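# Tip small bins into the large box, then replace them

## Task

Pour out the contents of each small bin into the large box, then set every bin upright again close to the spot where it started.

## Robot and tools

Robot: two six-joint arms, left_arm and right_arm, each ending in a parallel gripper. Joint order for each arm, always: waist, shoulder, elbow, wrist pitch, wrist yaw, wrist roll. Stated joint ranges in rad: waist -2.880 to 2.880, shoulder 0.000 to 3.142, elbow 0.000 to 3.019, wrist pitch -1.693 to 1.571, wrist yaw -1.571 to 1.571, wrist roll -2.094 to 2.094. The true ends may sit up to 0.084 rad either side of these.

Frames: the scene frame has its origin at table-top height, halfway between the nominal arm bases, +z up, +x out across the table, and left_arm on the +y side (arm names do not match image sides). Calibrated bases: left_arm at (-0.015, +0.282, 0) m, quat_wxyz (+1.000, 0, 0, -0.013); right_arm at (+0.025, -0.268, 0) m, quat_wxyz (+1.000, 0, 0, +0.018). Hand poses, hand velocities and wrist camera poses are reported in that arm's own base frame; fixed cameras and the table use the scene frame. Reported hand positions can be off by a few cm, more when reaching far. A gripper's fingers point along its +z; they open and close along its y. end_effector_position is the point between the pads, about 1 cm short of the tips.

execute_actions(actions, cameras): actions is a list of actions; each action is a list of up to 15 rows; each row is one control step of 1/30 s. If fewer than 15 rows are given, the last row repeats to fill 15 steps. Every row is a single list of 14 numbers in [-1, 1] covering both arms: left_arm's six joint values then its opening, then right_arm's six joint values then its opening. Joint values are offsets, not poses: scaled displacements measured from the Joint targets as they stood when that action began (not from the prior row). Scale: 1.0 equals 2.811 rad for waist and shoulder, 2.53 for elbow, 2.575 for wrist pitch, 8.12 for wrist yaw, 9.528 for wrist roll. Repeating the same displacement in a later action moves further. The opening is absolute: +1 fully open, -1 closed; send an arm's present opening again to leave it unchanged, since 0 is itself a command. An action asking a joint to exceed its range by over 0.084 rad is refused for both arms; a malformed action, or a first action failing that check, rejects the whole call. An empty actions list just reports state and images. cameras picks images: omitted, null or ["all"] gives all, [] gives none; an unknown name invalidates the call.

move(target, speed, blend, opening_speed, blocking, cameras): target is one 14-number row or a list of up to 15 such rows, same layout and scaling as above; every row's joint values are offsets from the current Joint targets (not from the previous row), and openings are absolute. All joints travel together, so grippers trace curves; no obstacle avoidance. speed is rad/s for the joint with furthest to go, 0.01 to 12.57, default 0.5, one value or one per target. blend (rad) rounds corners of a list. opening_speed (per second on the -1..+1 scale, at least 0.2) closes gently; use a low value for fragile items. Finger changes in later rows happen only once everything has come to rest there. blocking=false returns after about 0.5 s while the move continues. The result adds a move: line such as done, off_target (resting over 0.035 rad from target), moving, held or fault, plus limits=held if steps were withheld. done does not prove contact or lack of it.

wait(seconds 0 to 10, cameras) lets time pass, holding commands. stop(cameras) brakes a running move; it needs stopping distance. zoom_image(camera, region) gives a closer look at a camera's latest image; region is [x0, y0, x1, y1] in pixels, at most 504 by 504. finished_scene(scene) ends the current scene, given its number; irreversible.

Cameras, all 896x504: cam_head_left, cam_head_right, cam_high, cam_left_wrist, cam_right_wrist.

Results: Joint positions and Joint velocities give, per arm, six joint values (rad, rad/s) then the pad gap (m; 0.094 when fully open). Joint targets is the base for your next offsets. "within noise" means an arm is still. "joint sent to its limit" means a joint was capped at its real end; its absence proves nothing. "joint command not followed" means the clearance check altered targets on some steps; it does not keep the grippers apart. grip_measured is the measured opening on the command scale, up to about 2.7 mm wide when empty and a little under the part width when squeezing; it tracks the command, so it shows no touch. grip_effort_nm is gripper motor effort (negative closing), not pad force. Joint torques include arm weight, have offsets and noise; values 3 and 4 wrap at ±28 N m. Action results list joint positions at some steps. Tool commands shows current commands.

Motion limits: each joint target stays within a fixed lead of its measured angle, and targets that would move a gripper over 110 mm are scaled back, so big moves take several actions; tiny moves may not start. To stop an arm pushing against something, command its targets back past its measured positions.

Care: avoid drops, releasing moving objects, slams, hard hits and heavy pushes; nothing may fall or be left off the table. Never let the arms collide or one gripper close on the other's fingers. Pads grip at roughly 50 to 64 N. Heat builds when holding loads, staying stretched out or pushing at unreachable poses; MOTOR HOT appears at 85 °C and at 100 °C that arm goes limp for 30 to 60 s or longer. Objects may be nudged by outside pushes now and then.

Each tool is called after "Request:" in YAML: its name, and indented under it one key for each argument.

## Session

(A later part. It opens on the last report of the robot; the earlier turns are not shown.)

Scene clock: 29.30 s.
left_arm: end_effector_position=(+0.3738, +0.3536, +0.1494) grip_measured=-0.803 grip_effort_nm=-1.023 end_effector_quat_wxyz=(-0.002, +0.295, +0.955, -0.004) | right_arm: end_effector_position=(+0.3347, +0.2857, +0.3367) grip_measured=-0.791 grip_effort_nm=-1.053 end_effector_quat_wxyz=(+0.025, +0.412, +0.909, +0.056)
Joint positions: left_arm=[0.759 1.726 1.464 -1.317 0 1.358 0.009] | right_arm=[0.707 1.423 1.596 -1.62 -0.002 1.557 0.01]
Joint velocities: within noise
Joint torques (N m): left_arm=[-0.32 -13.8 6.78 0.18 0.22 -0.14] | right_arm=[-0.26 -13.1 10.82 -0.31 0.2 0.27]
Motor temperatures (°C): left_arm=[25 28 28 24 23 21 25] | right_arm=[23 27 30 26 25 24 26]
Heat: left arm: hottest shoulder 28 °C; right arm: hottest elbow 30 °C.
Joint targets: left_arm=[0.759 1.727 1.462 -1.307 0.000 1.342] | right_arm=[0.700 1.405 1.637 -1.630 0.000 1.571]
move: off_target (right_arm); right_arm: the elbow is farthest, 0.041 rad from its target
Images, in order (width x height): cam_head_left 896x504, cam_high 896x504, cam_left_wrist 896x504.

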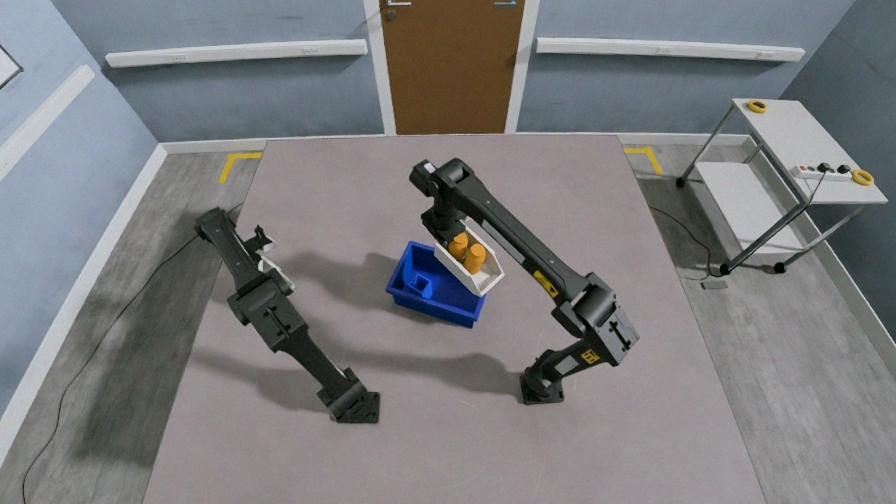

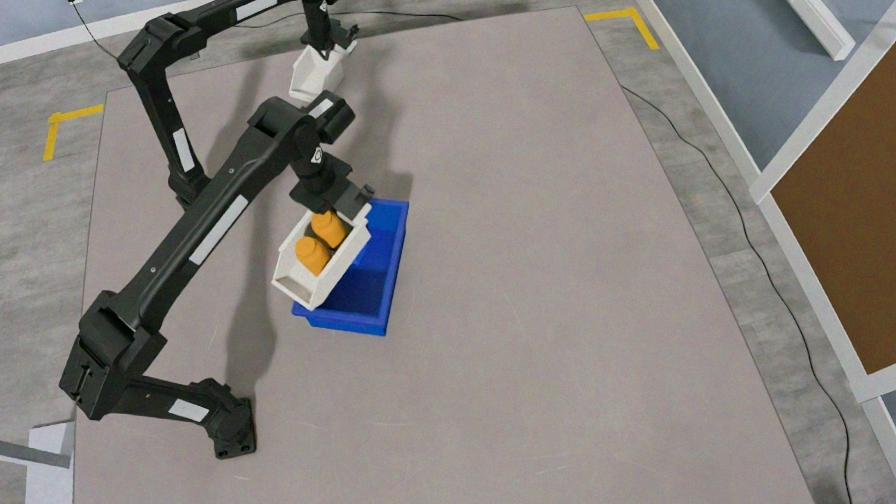

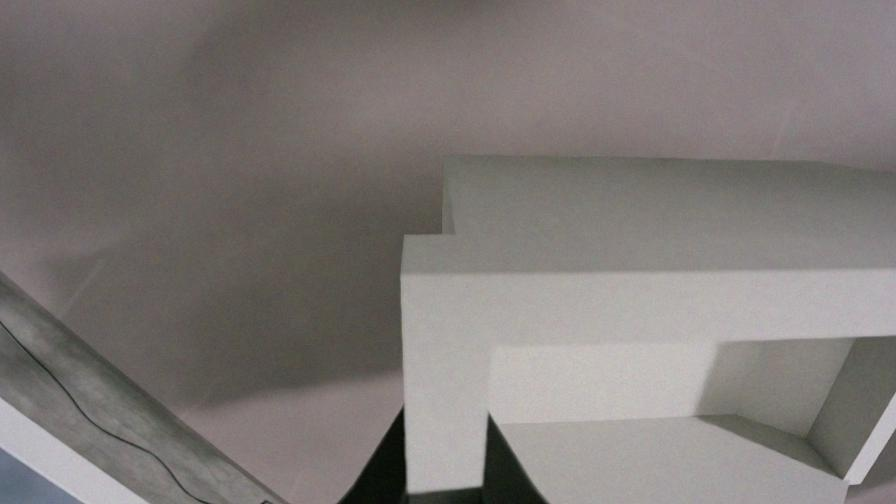

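Request:
move:
  target: [0,0.0388,-0.0613,0.1002,0,0,-0.95,0,-0.0713,-0.3128,0.7724,0,0,-0.95]
  speed: 0.8

Scene clock: 32.70 s.
left_arm: end_effector_position=(+0.3754, +0.3550, +0.0526) grip_measured=-0.803 grip_effort_nm=-1.018 end_effector_quat_wxyz=(+0.001, +0.295, +0.955, +0.001) | right_arm: end_effector_position=(+0.4252, +0.3629, +0.3500) grip_measured=-0.790 grip_effort_nm=-1.053 end_effector_quat_wxyz=(+0.290, +0.300, +0.663, +0.622)
Joint positions: left_arm=[0.759 1.818 1.32 -1.069 0 1.358 0.009] | right_arm=[0.707 1.233 0.841 0.333 -0.001 1.559 0.01]
Joint velocities: within noise
Joint torques (N m): left_arm=[-0.85 -12.75 5.49 0.7 0.26 -0.09] | right_arm=[-0.26 -11.69 8.83 2.76 0.09 0.17]
Motor temperatures (°C): left_arm=[25 28 29 24 23 22 26] | right_arm=[23 27 30 26 25 24 26]
Heat: left arm: hottest elbow 29 °C; right arm: hottest elbow 30 °C.
Joint targets: left_arm=[0.759 1.836 1.307 -1.049 0.000 1.342] | right_arm=[0.700 1.205 0.846 0.359 0.000 1.571]
move: done

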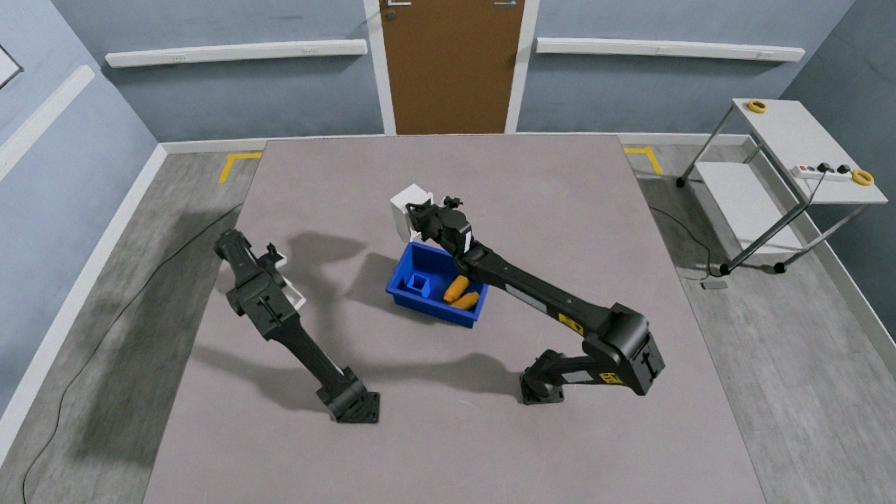

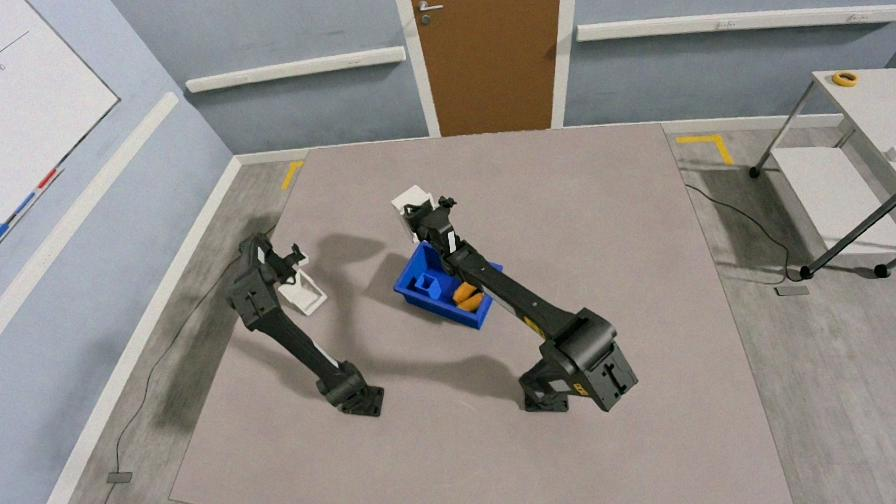

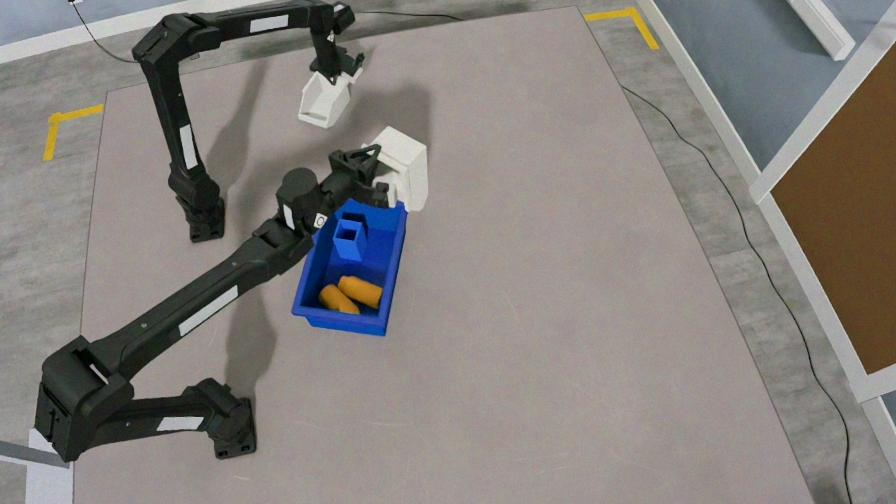

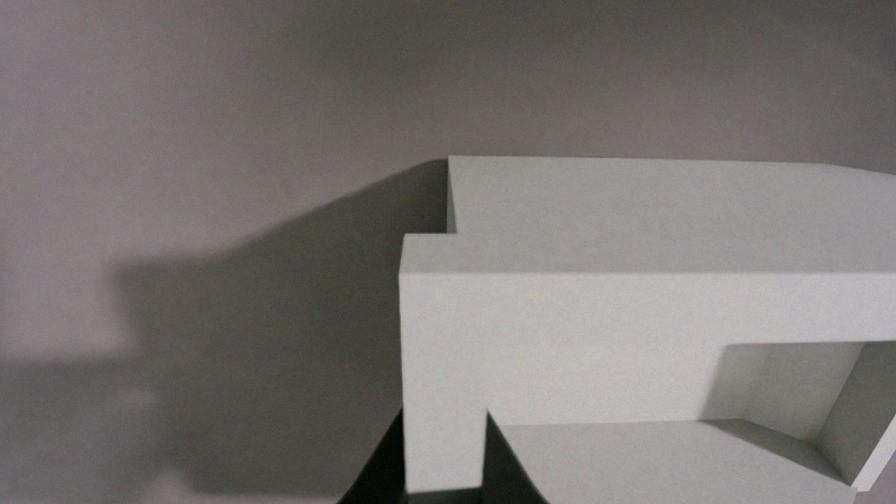

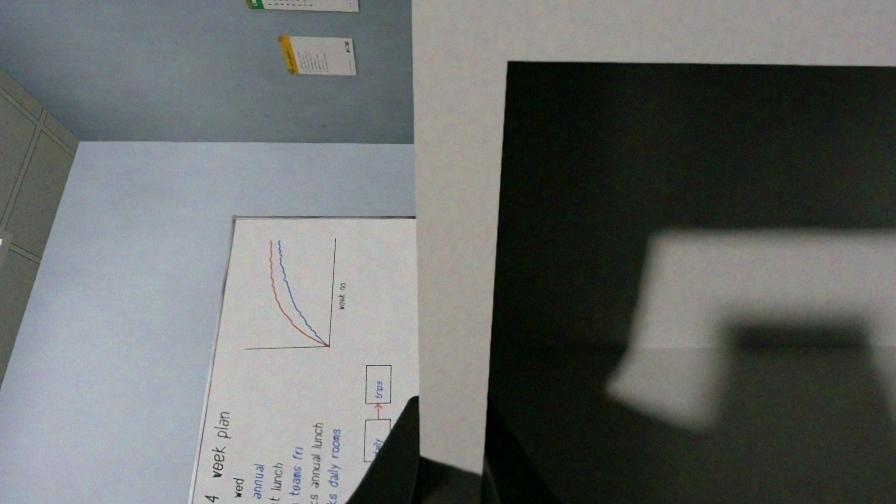

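Request:
move:
  target:
    - [0,0.0043,0,0,0,0,-0.95,0,0.0713,0.3128,-0.7724,0,0,-0.95]
    - [0,0.0043,0,0,0,0,-0.95,-0.3252,0.0713,0.3128,-0.7724,0,-0.0363,-0.95]
    - [0,0.0043,0,0,0,0,-0.95,-0.3252,0.2213,0.3194,-0.6823,0,-0.0363,-0.95]
  blend: [0.1,0.1,0]
  speed: [1.0,0.9,0.7]
  cameras: []

Request:
move:
  target: [0,0,0,0,0,0,-0.4,0,0.0313,-0.0621,0.0936,0,0,-0.95]
  speed: 0.15
  opening_speed: 0.5

Scene clock: 37.20 s.
left_arm: end_effector_position=(+0.3754, +0.3550, +0.0521) grip_measured=-0.803 grip_effort_nm=-1.028 end_effector_quat_wxyz=(+0.001, +0.295, +0.955, +0.001) | right_arm: end_effector_position=(+0.5298, -0.1188, +0.1435) grip_measured=-0.792 grip_effort_nm=-1.048 end_effector_quat_wxyz=(-0.030, +0.666, +0.745, -0.017)
Joint positions: left_arm=[0.759 1.819 1.32 -1.069 0 1.358 0.009] | right_arm=[-0.22 1.84 1.606 -1.404 0 1.24 0.01]
Joint velocities: within noise
Joint torques (N m): left_arm=[-1.44 -12.45 5.65 0.57 0.26 -0.12] | right_arm=[0.67 -18.96 10.95 0.09 0.09 -0.02]
Motor temperatures (°C): left_arm=[25 28 28 24 23 22 26] | right_arm=[23 27 30 26 25 24 26]
Heat: left arm: hottest shoulder 28 °C; right arm: hottest elbow 30 °C.
Joint targets: left_arm=[0.759 1.848 1.307 -1.049 0.000 1.342] | right_arm=[-0.214 1.827 1.654 -1.398 0.000 1.225]
move: off_target (right_arm); right_arm: the elbow is farthest, 0.048 rad from its target
No camera images: "cameras" was empty.

Scene clock: 39.23 s.
left_arm: end_effector_position=(+0.3746, +0.3543, +0.0432) grip_measured=-0.402 grip_effort_nm=0.110 end_effector_quat_wxyz=(-0.002, +0.295, +0.955, -0.004) | right_arm: end_effector_position=(+0.5465, -0.1226, +0.0741) grip_measured=-0.792 grip_effort_nm=-1.053 end_effector_quat_wxyz=(+0.001, +0.667, +0.745, +0.000)
Joint positions: left_arm=[0.759 1.834 1.315 -1.06 0 1.358 0.028] | right_arm=[-0.22 1.896 1.5 -1.172 0.001 1.239 0.01]
Joint velocities: within noise
Joint torques (N m): left_arm=[-1.26 -13.45 5.93 0.12 0.26 -0.14] | right_arm=[0.67 -17.08 6.84 0.58 0.09 -0.03]
Motor temperatures (°C): left_arm=[25 28 28 24 23 22 26] | right_arm=[23 27 31 26 25 24 26]
Heat: left arm: hottest shoulder 28 °C; right arm: hottest elbow 31 °C.
Joint targets: left_arm=[0.759 1.848 1.307 -1.049 0.000 1.342] | right_arm=[-0.214 1.915 1.497 -1.157 0.000 1.225]
move: done

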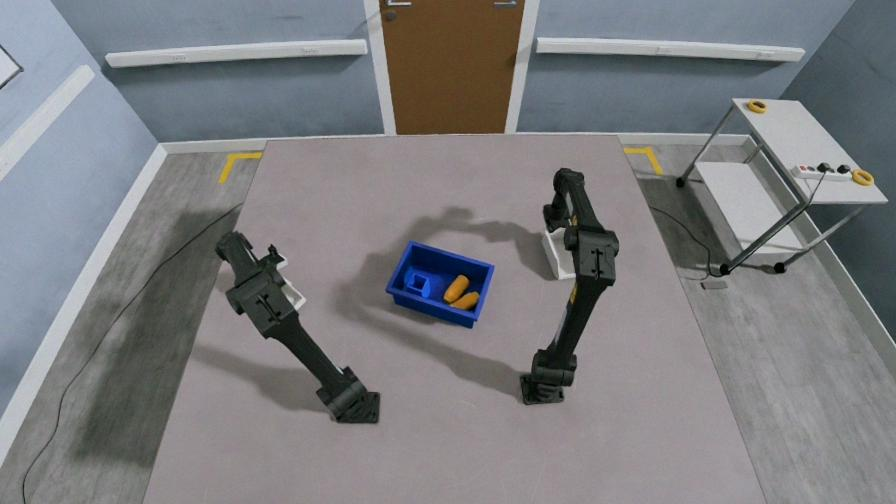

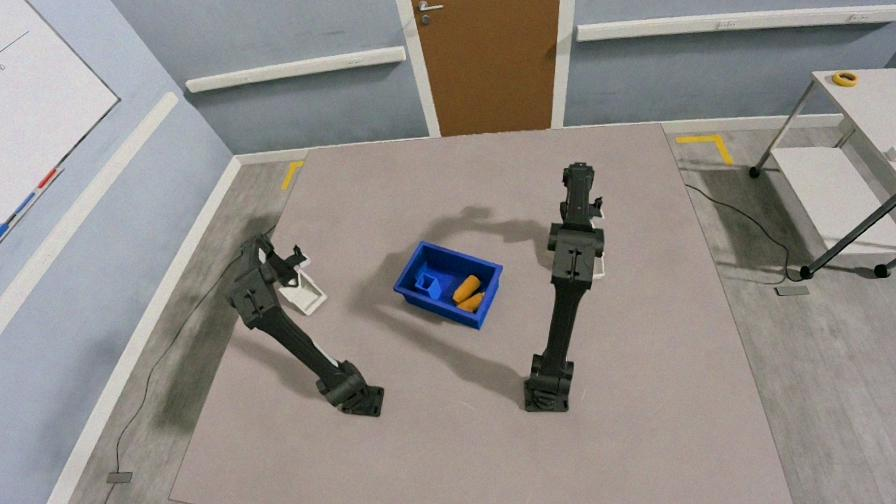

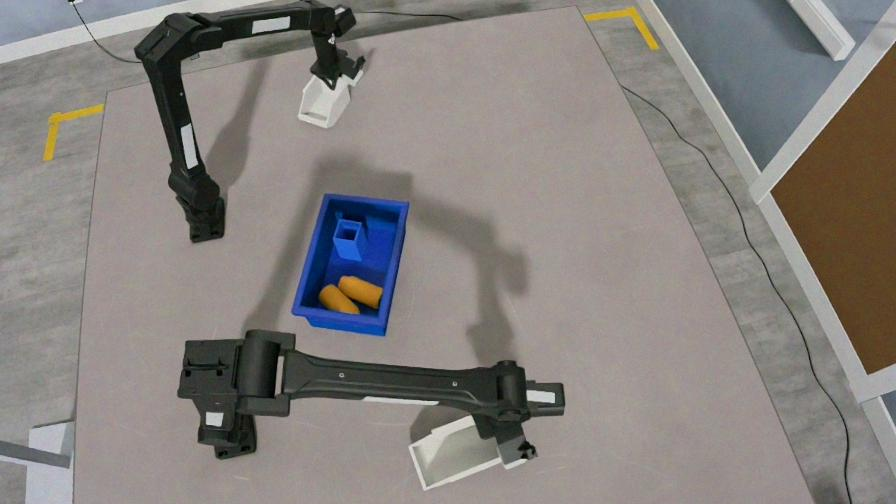

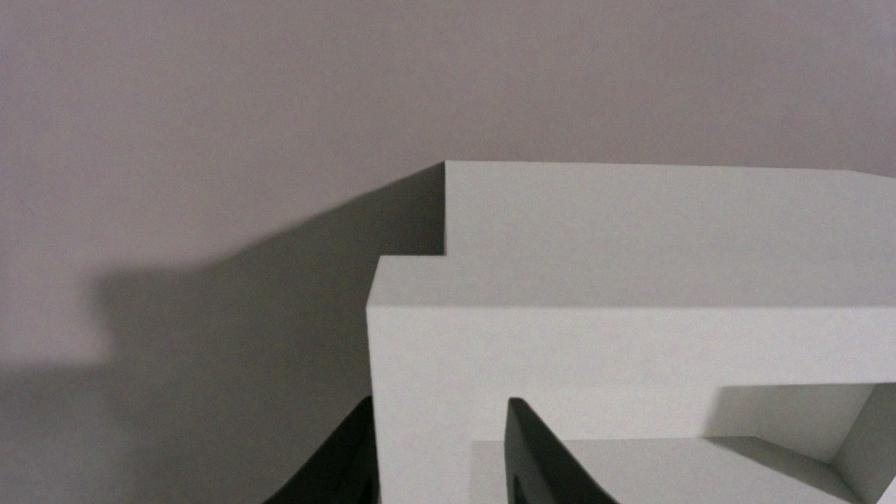

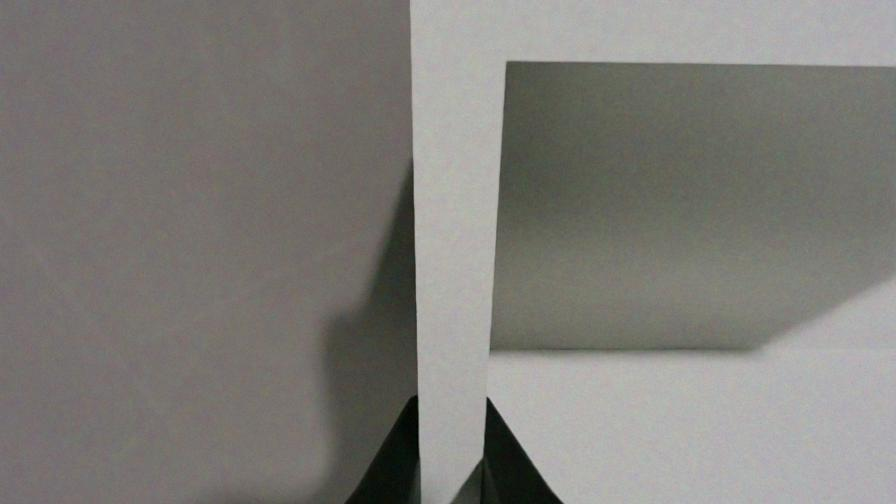

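Request:
move:
  target: [0,-0.043,0.0613,-0.1002,0,0,-0.4,0,0,0,0,0,0,-0.45]
  speed: 0.25
  opening_speed: 0.5
  cameras: []

Request:
move:
  target: [0,0,0,0,0,0,-0.4,0,-0.0313,0.0621,-0.0936,0,0,-0.45]
  speed: 0.25

Scene clock: 40.90 s.
left_arm: end_effector_position=(+0.3633, +0.3435, +0.1247) grip_measured=-0.402 grip_effort_nm=0.110 end_effector_quat_wxyz=(-0.013, +0.295, +0.955, -0.023) | right_arm: end_effector_position=(+0.5477, -0.1229, +0.0741) grip_measured=-0.453 grip_effort_nm=0.134 end_effector_quat_wxyz=(+0.003, +0.667, +0.745, +0.001)
Joint positions: left_arm=[0.759 1.736 1.41 -1.297 0 1.358 0.028] | right_arm=[-0.22 1.896 1.5 -1.167 0.001 1.239 0.026]
Joint velocities: within noise
Joint torques (N m): left_arm=[-0.67 -14.33 10.54 -0.53 0.21 -0.09] | right_arm=[0.62 -16.62 6.79 0.38 0.08 -0.02]
Motor temperatures (°C): left_arm=[25 28 29 24 23 22 26] | right_arm=[23 28 31 26 25 24 26]
Heat: left arm: hottest elbow 29 °C; right arm: hottest elbow 31 °C.
Joint targets: left_arm=[0.759 1.727 1.462 -1.307 0.000 1.342] | right_arm=[-0.214 1.915 1.497 -1.157 0.000 1.225]
move: off_target (left_arm); left_arm: the elbow is farthest, 0.053 rad from its target
No camera images: "cameras" was empty.

Scene clock: 42.43 s.
left_arm: end_effector_position=(+0.3632, +0.3435, +0.1247) grip_measured=-0.402 grip_effort_nm=0.105 end_effector_quat_wxyz=(-0.013, +0.295, +0.955, -0.023) | right_arm: end_effector_position=(+0.5348, -0.1200, +0.1414) grip_measured=-0.453 grip_effort_nm=0.125 end_effector_quat_wxyz=(-0.024, +0.666, +0.745, -0.014)
Joint positions: left_arm=[0.759 1.736 1.41 -1.297 0 1.358 0.028] | right_arm=[-0.22 1.846 1.61 -1.389 0.001 1.239 0.026]
Joint velocities: within noise
Joint torques (N m): left_arm=[-0.97 -13.8 10.51 -0.51 0.25 -0.13] | right_arm=[0.62 -19.78 10.71 -0.32 0.08 -0.02]
Motor temperatures (°C): left_arm=[25 28 29 24 23 22 26] | right_arm=[23 28 31 26 25 24 26]
Heat: left arm: hottest elbow 29 °C; right arm: hottest elbow 31 °C.
Joint targets: left_arm=[0.759 1.727 1.462 -1.307 0.000 1.342] | right_arm=[-0.214 1.827 1.654 -1.398 0.000 1.225]
move: off_target (left_arm, right_arm); left_arm: the elbow is farthest, 0.052 rad from its target; right_arm: the elbow is farthest, 0.044 rad from its target

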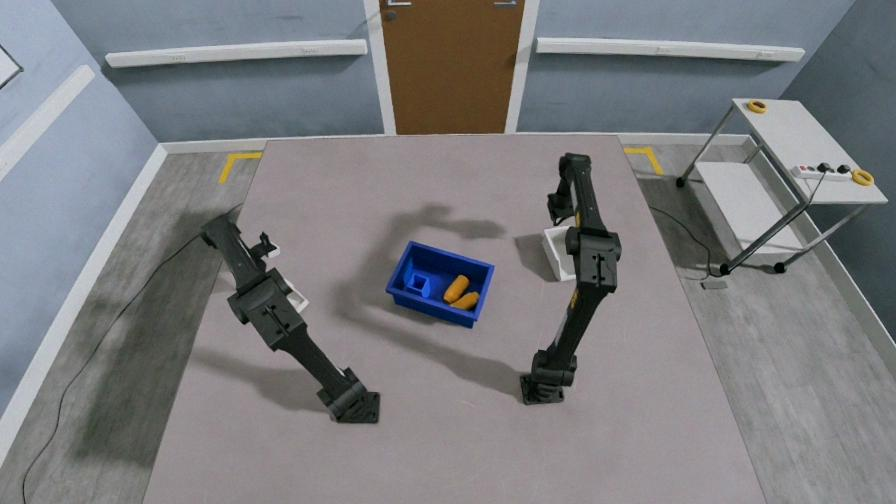

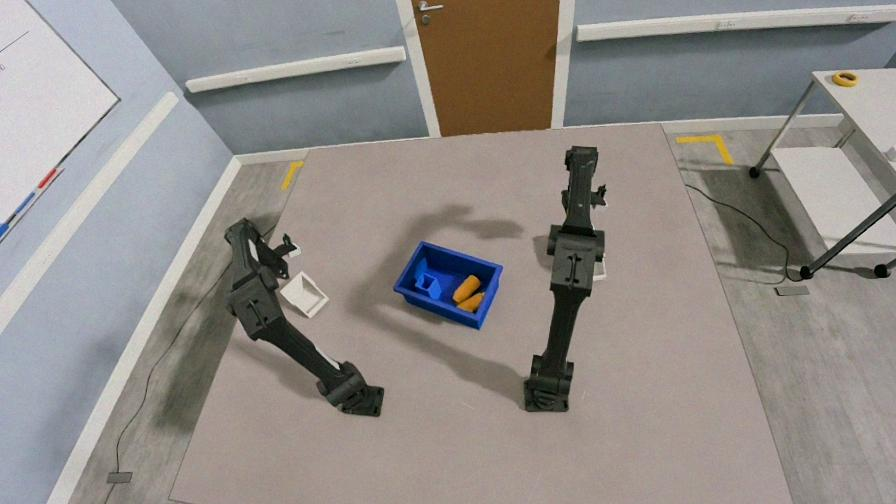

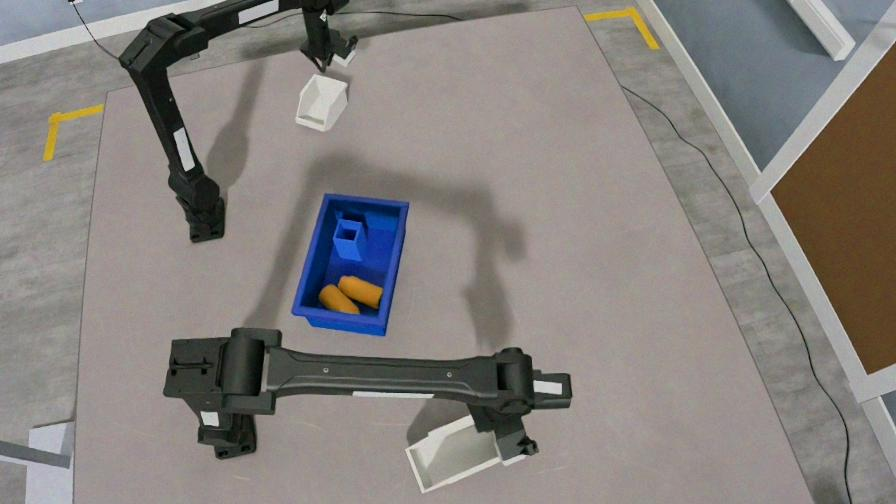

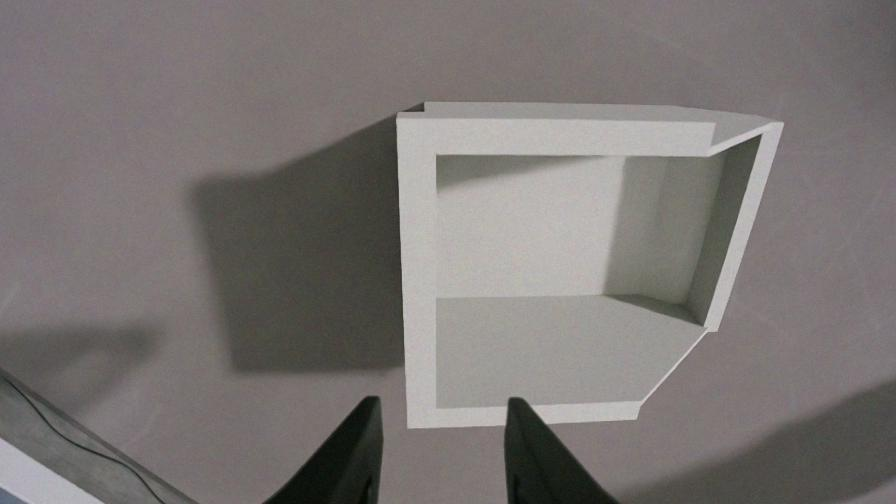

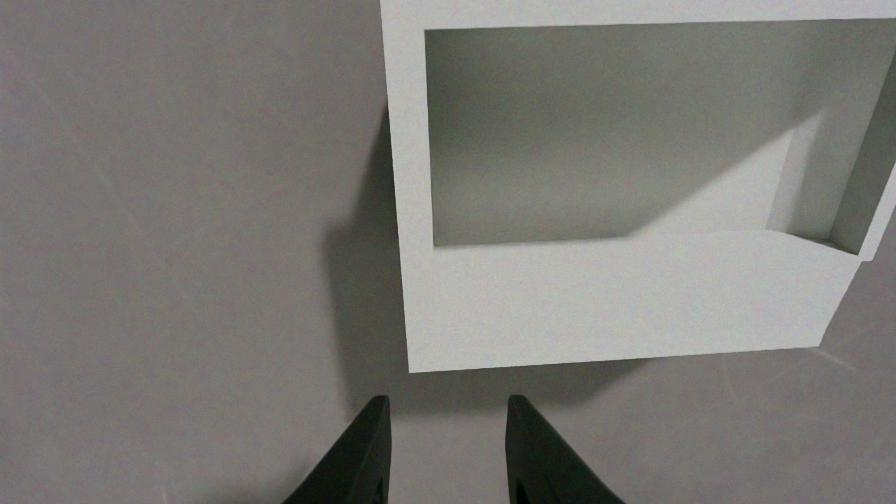

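Request:
finished_scene:
  scene: 2

The scene is finished: the task was done.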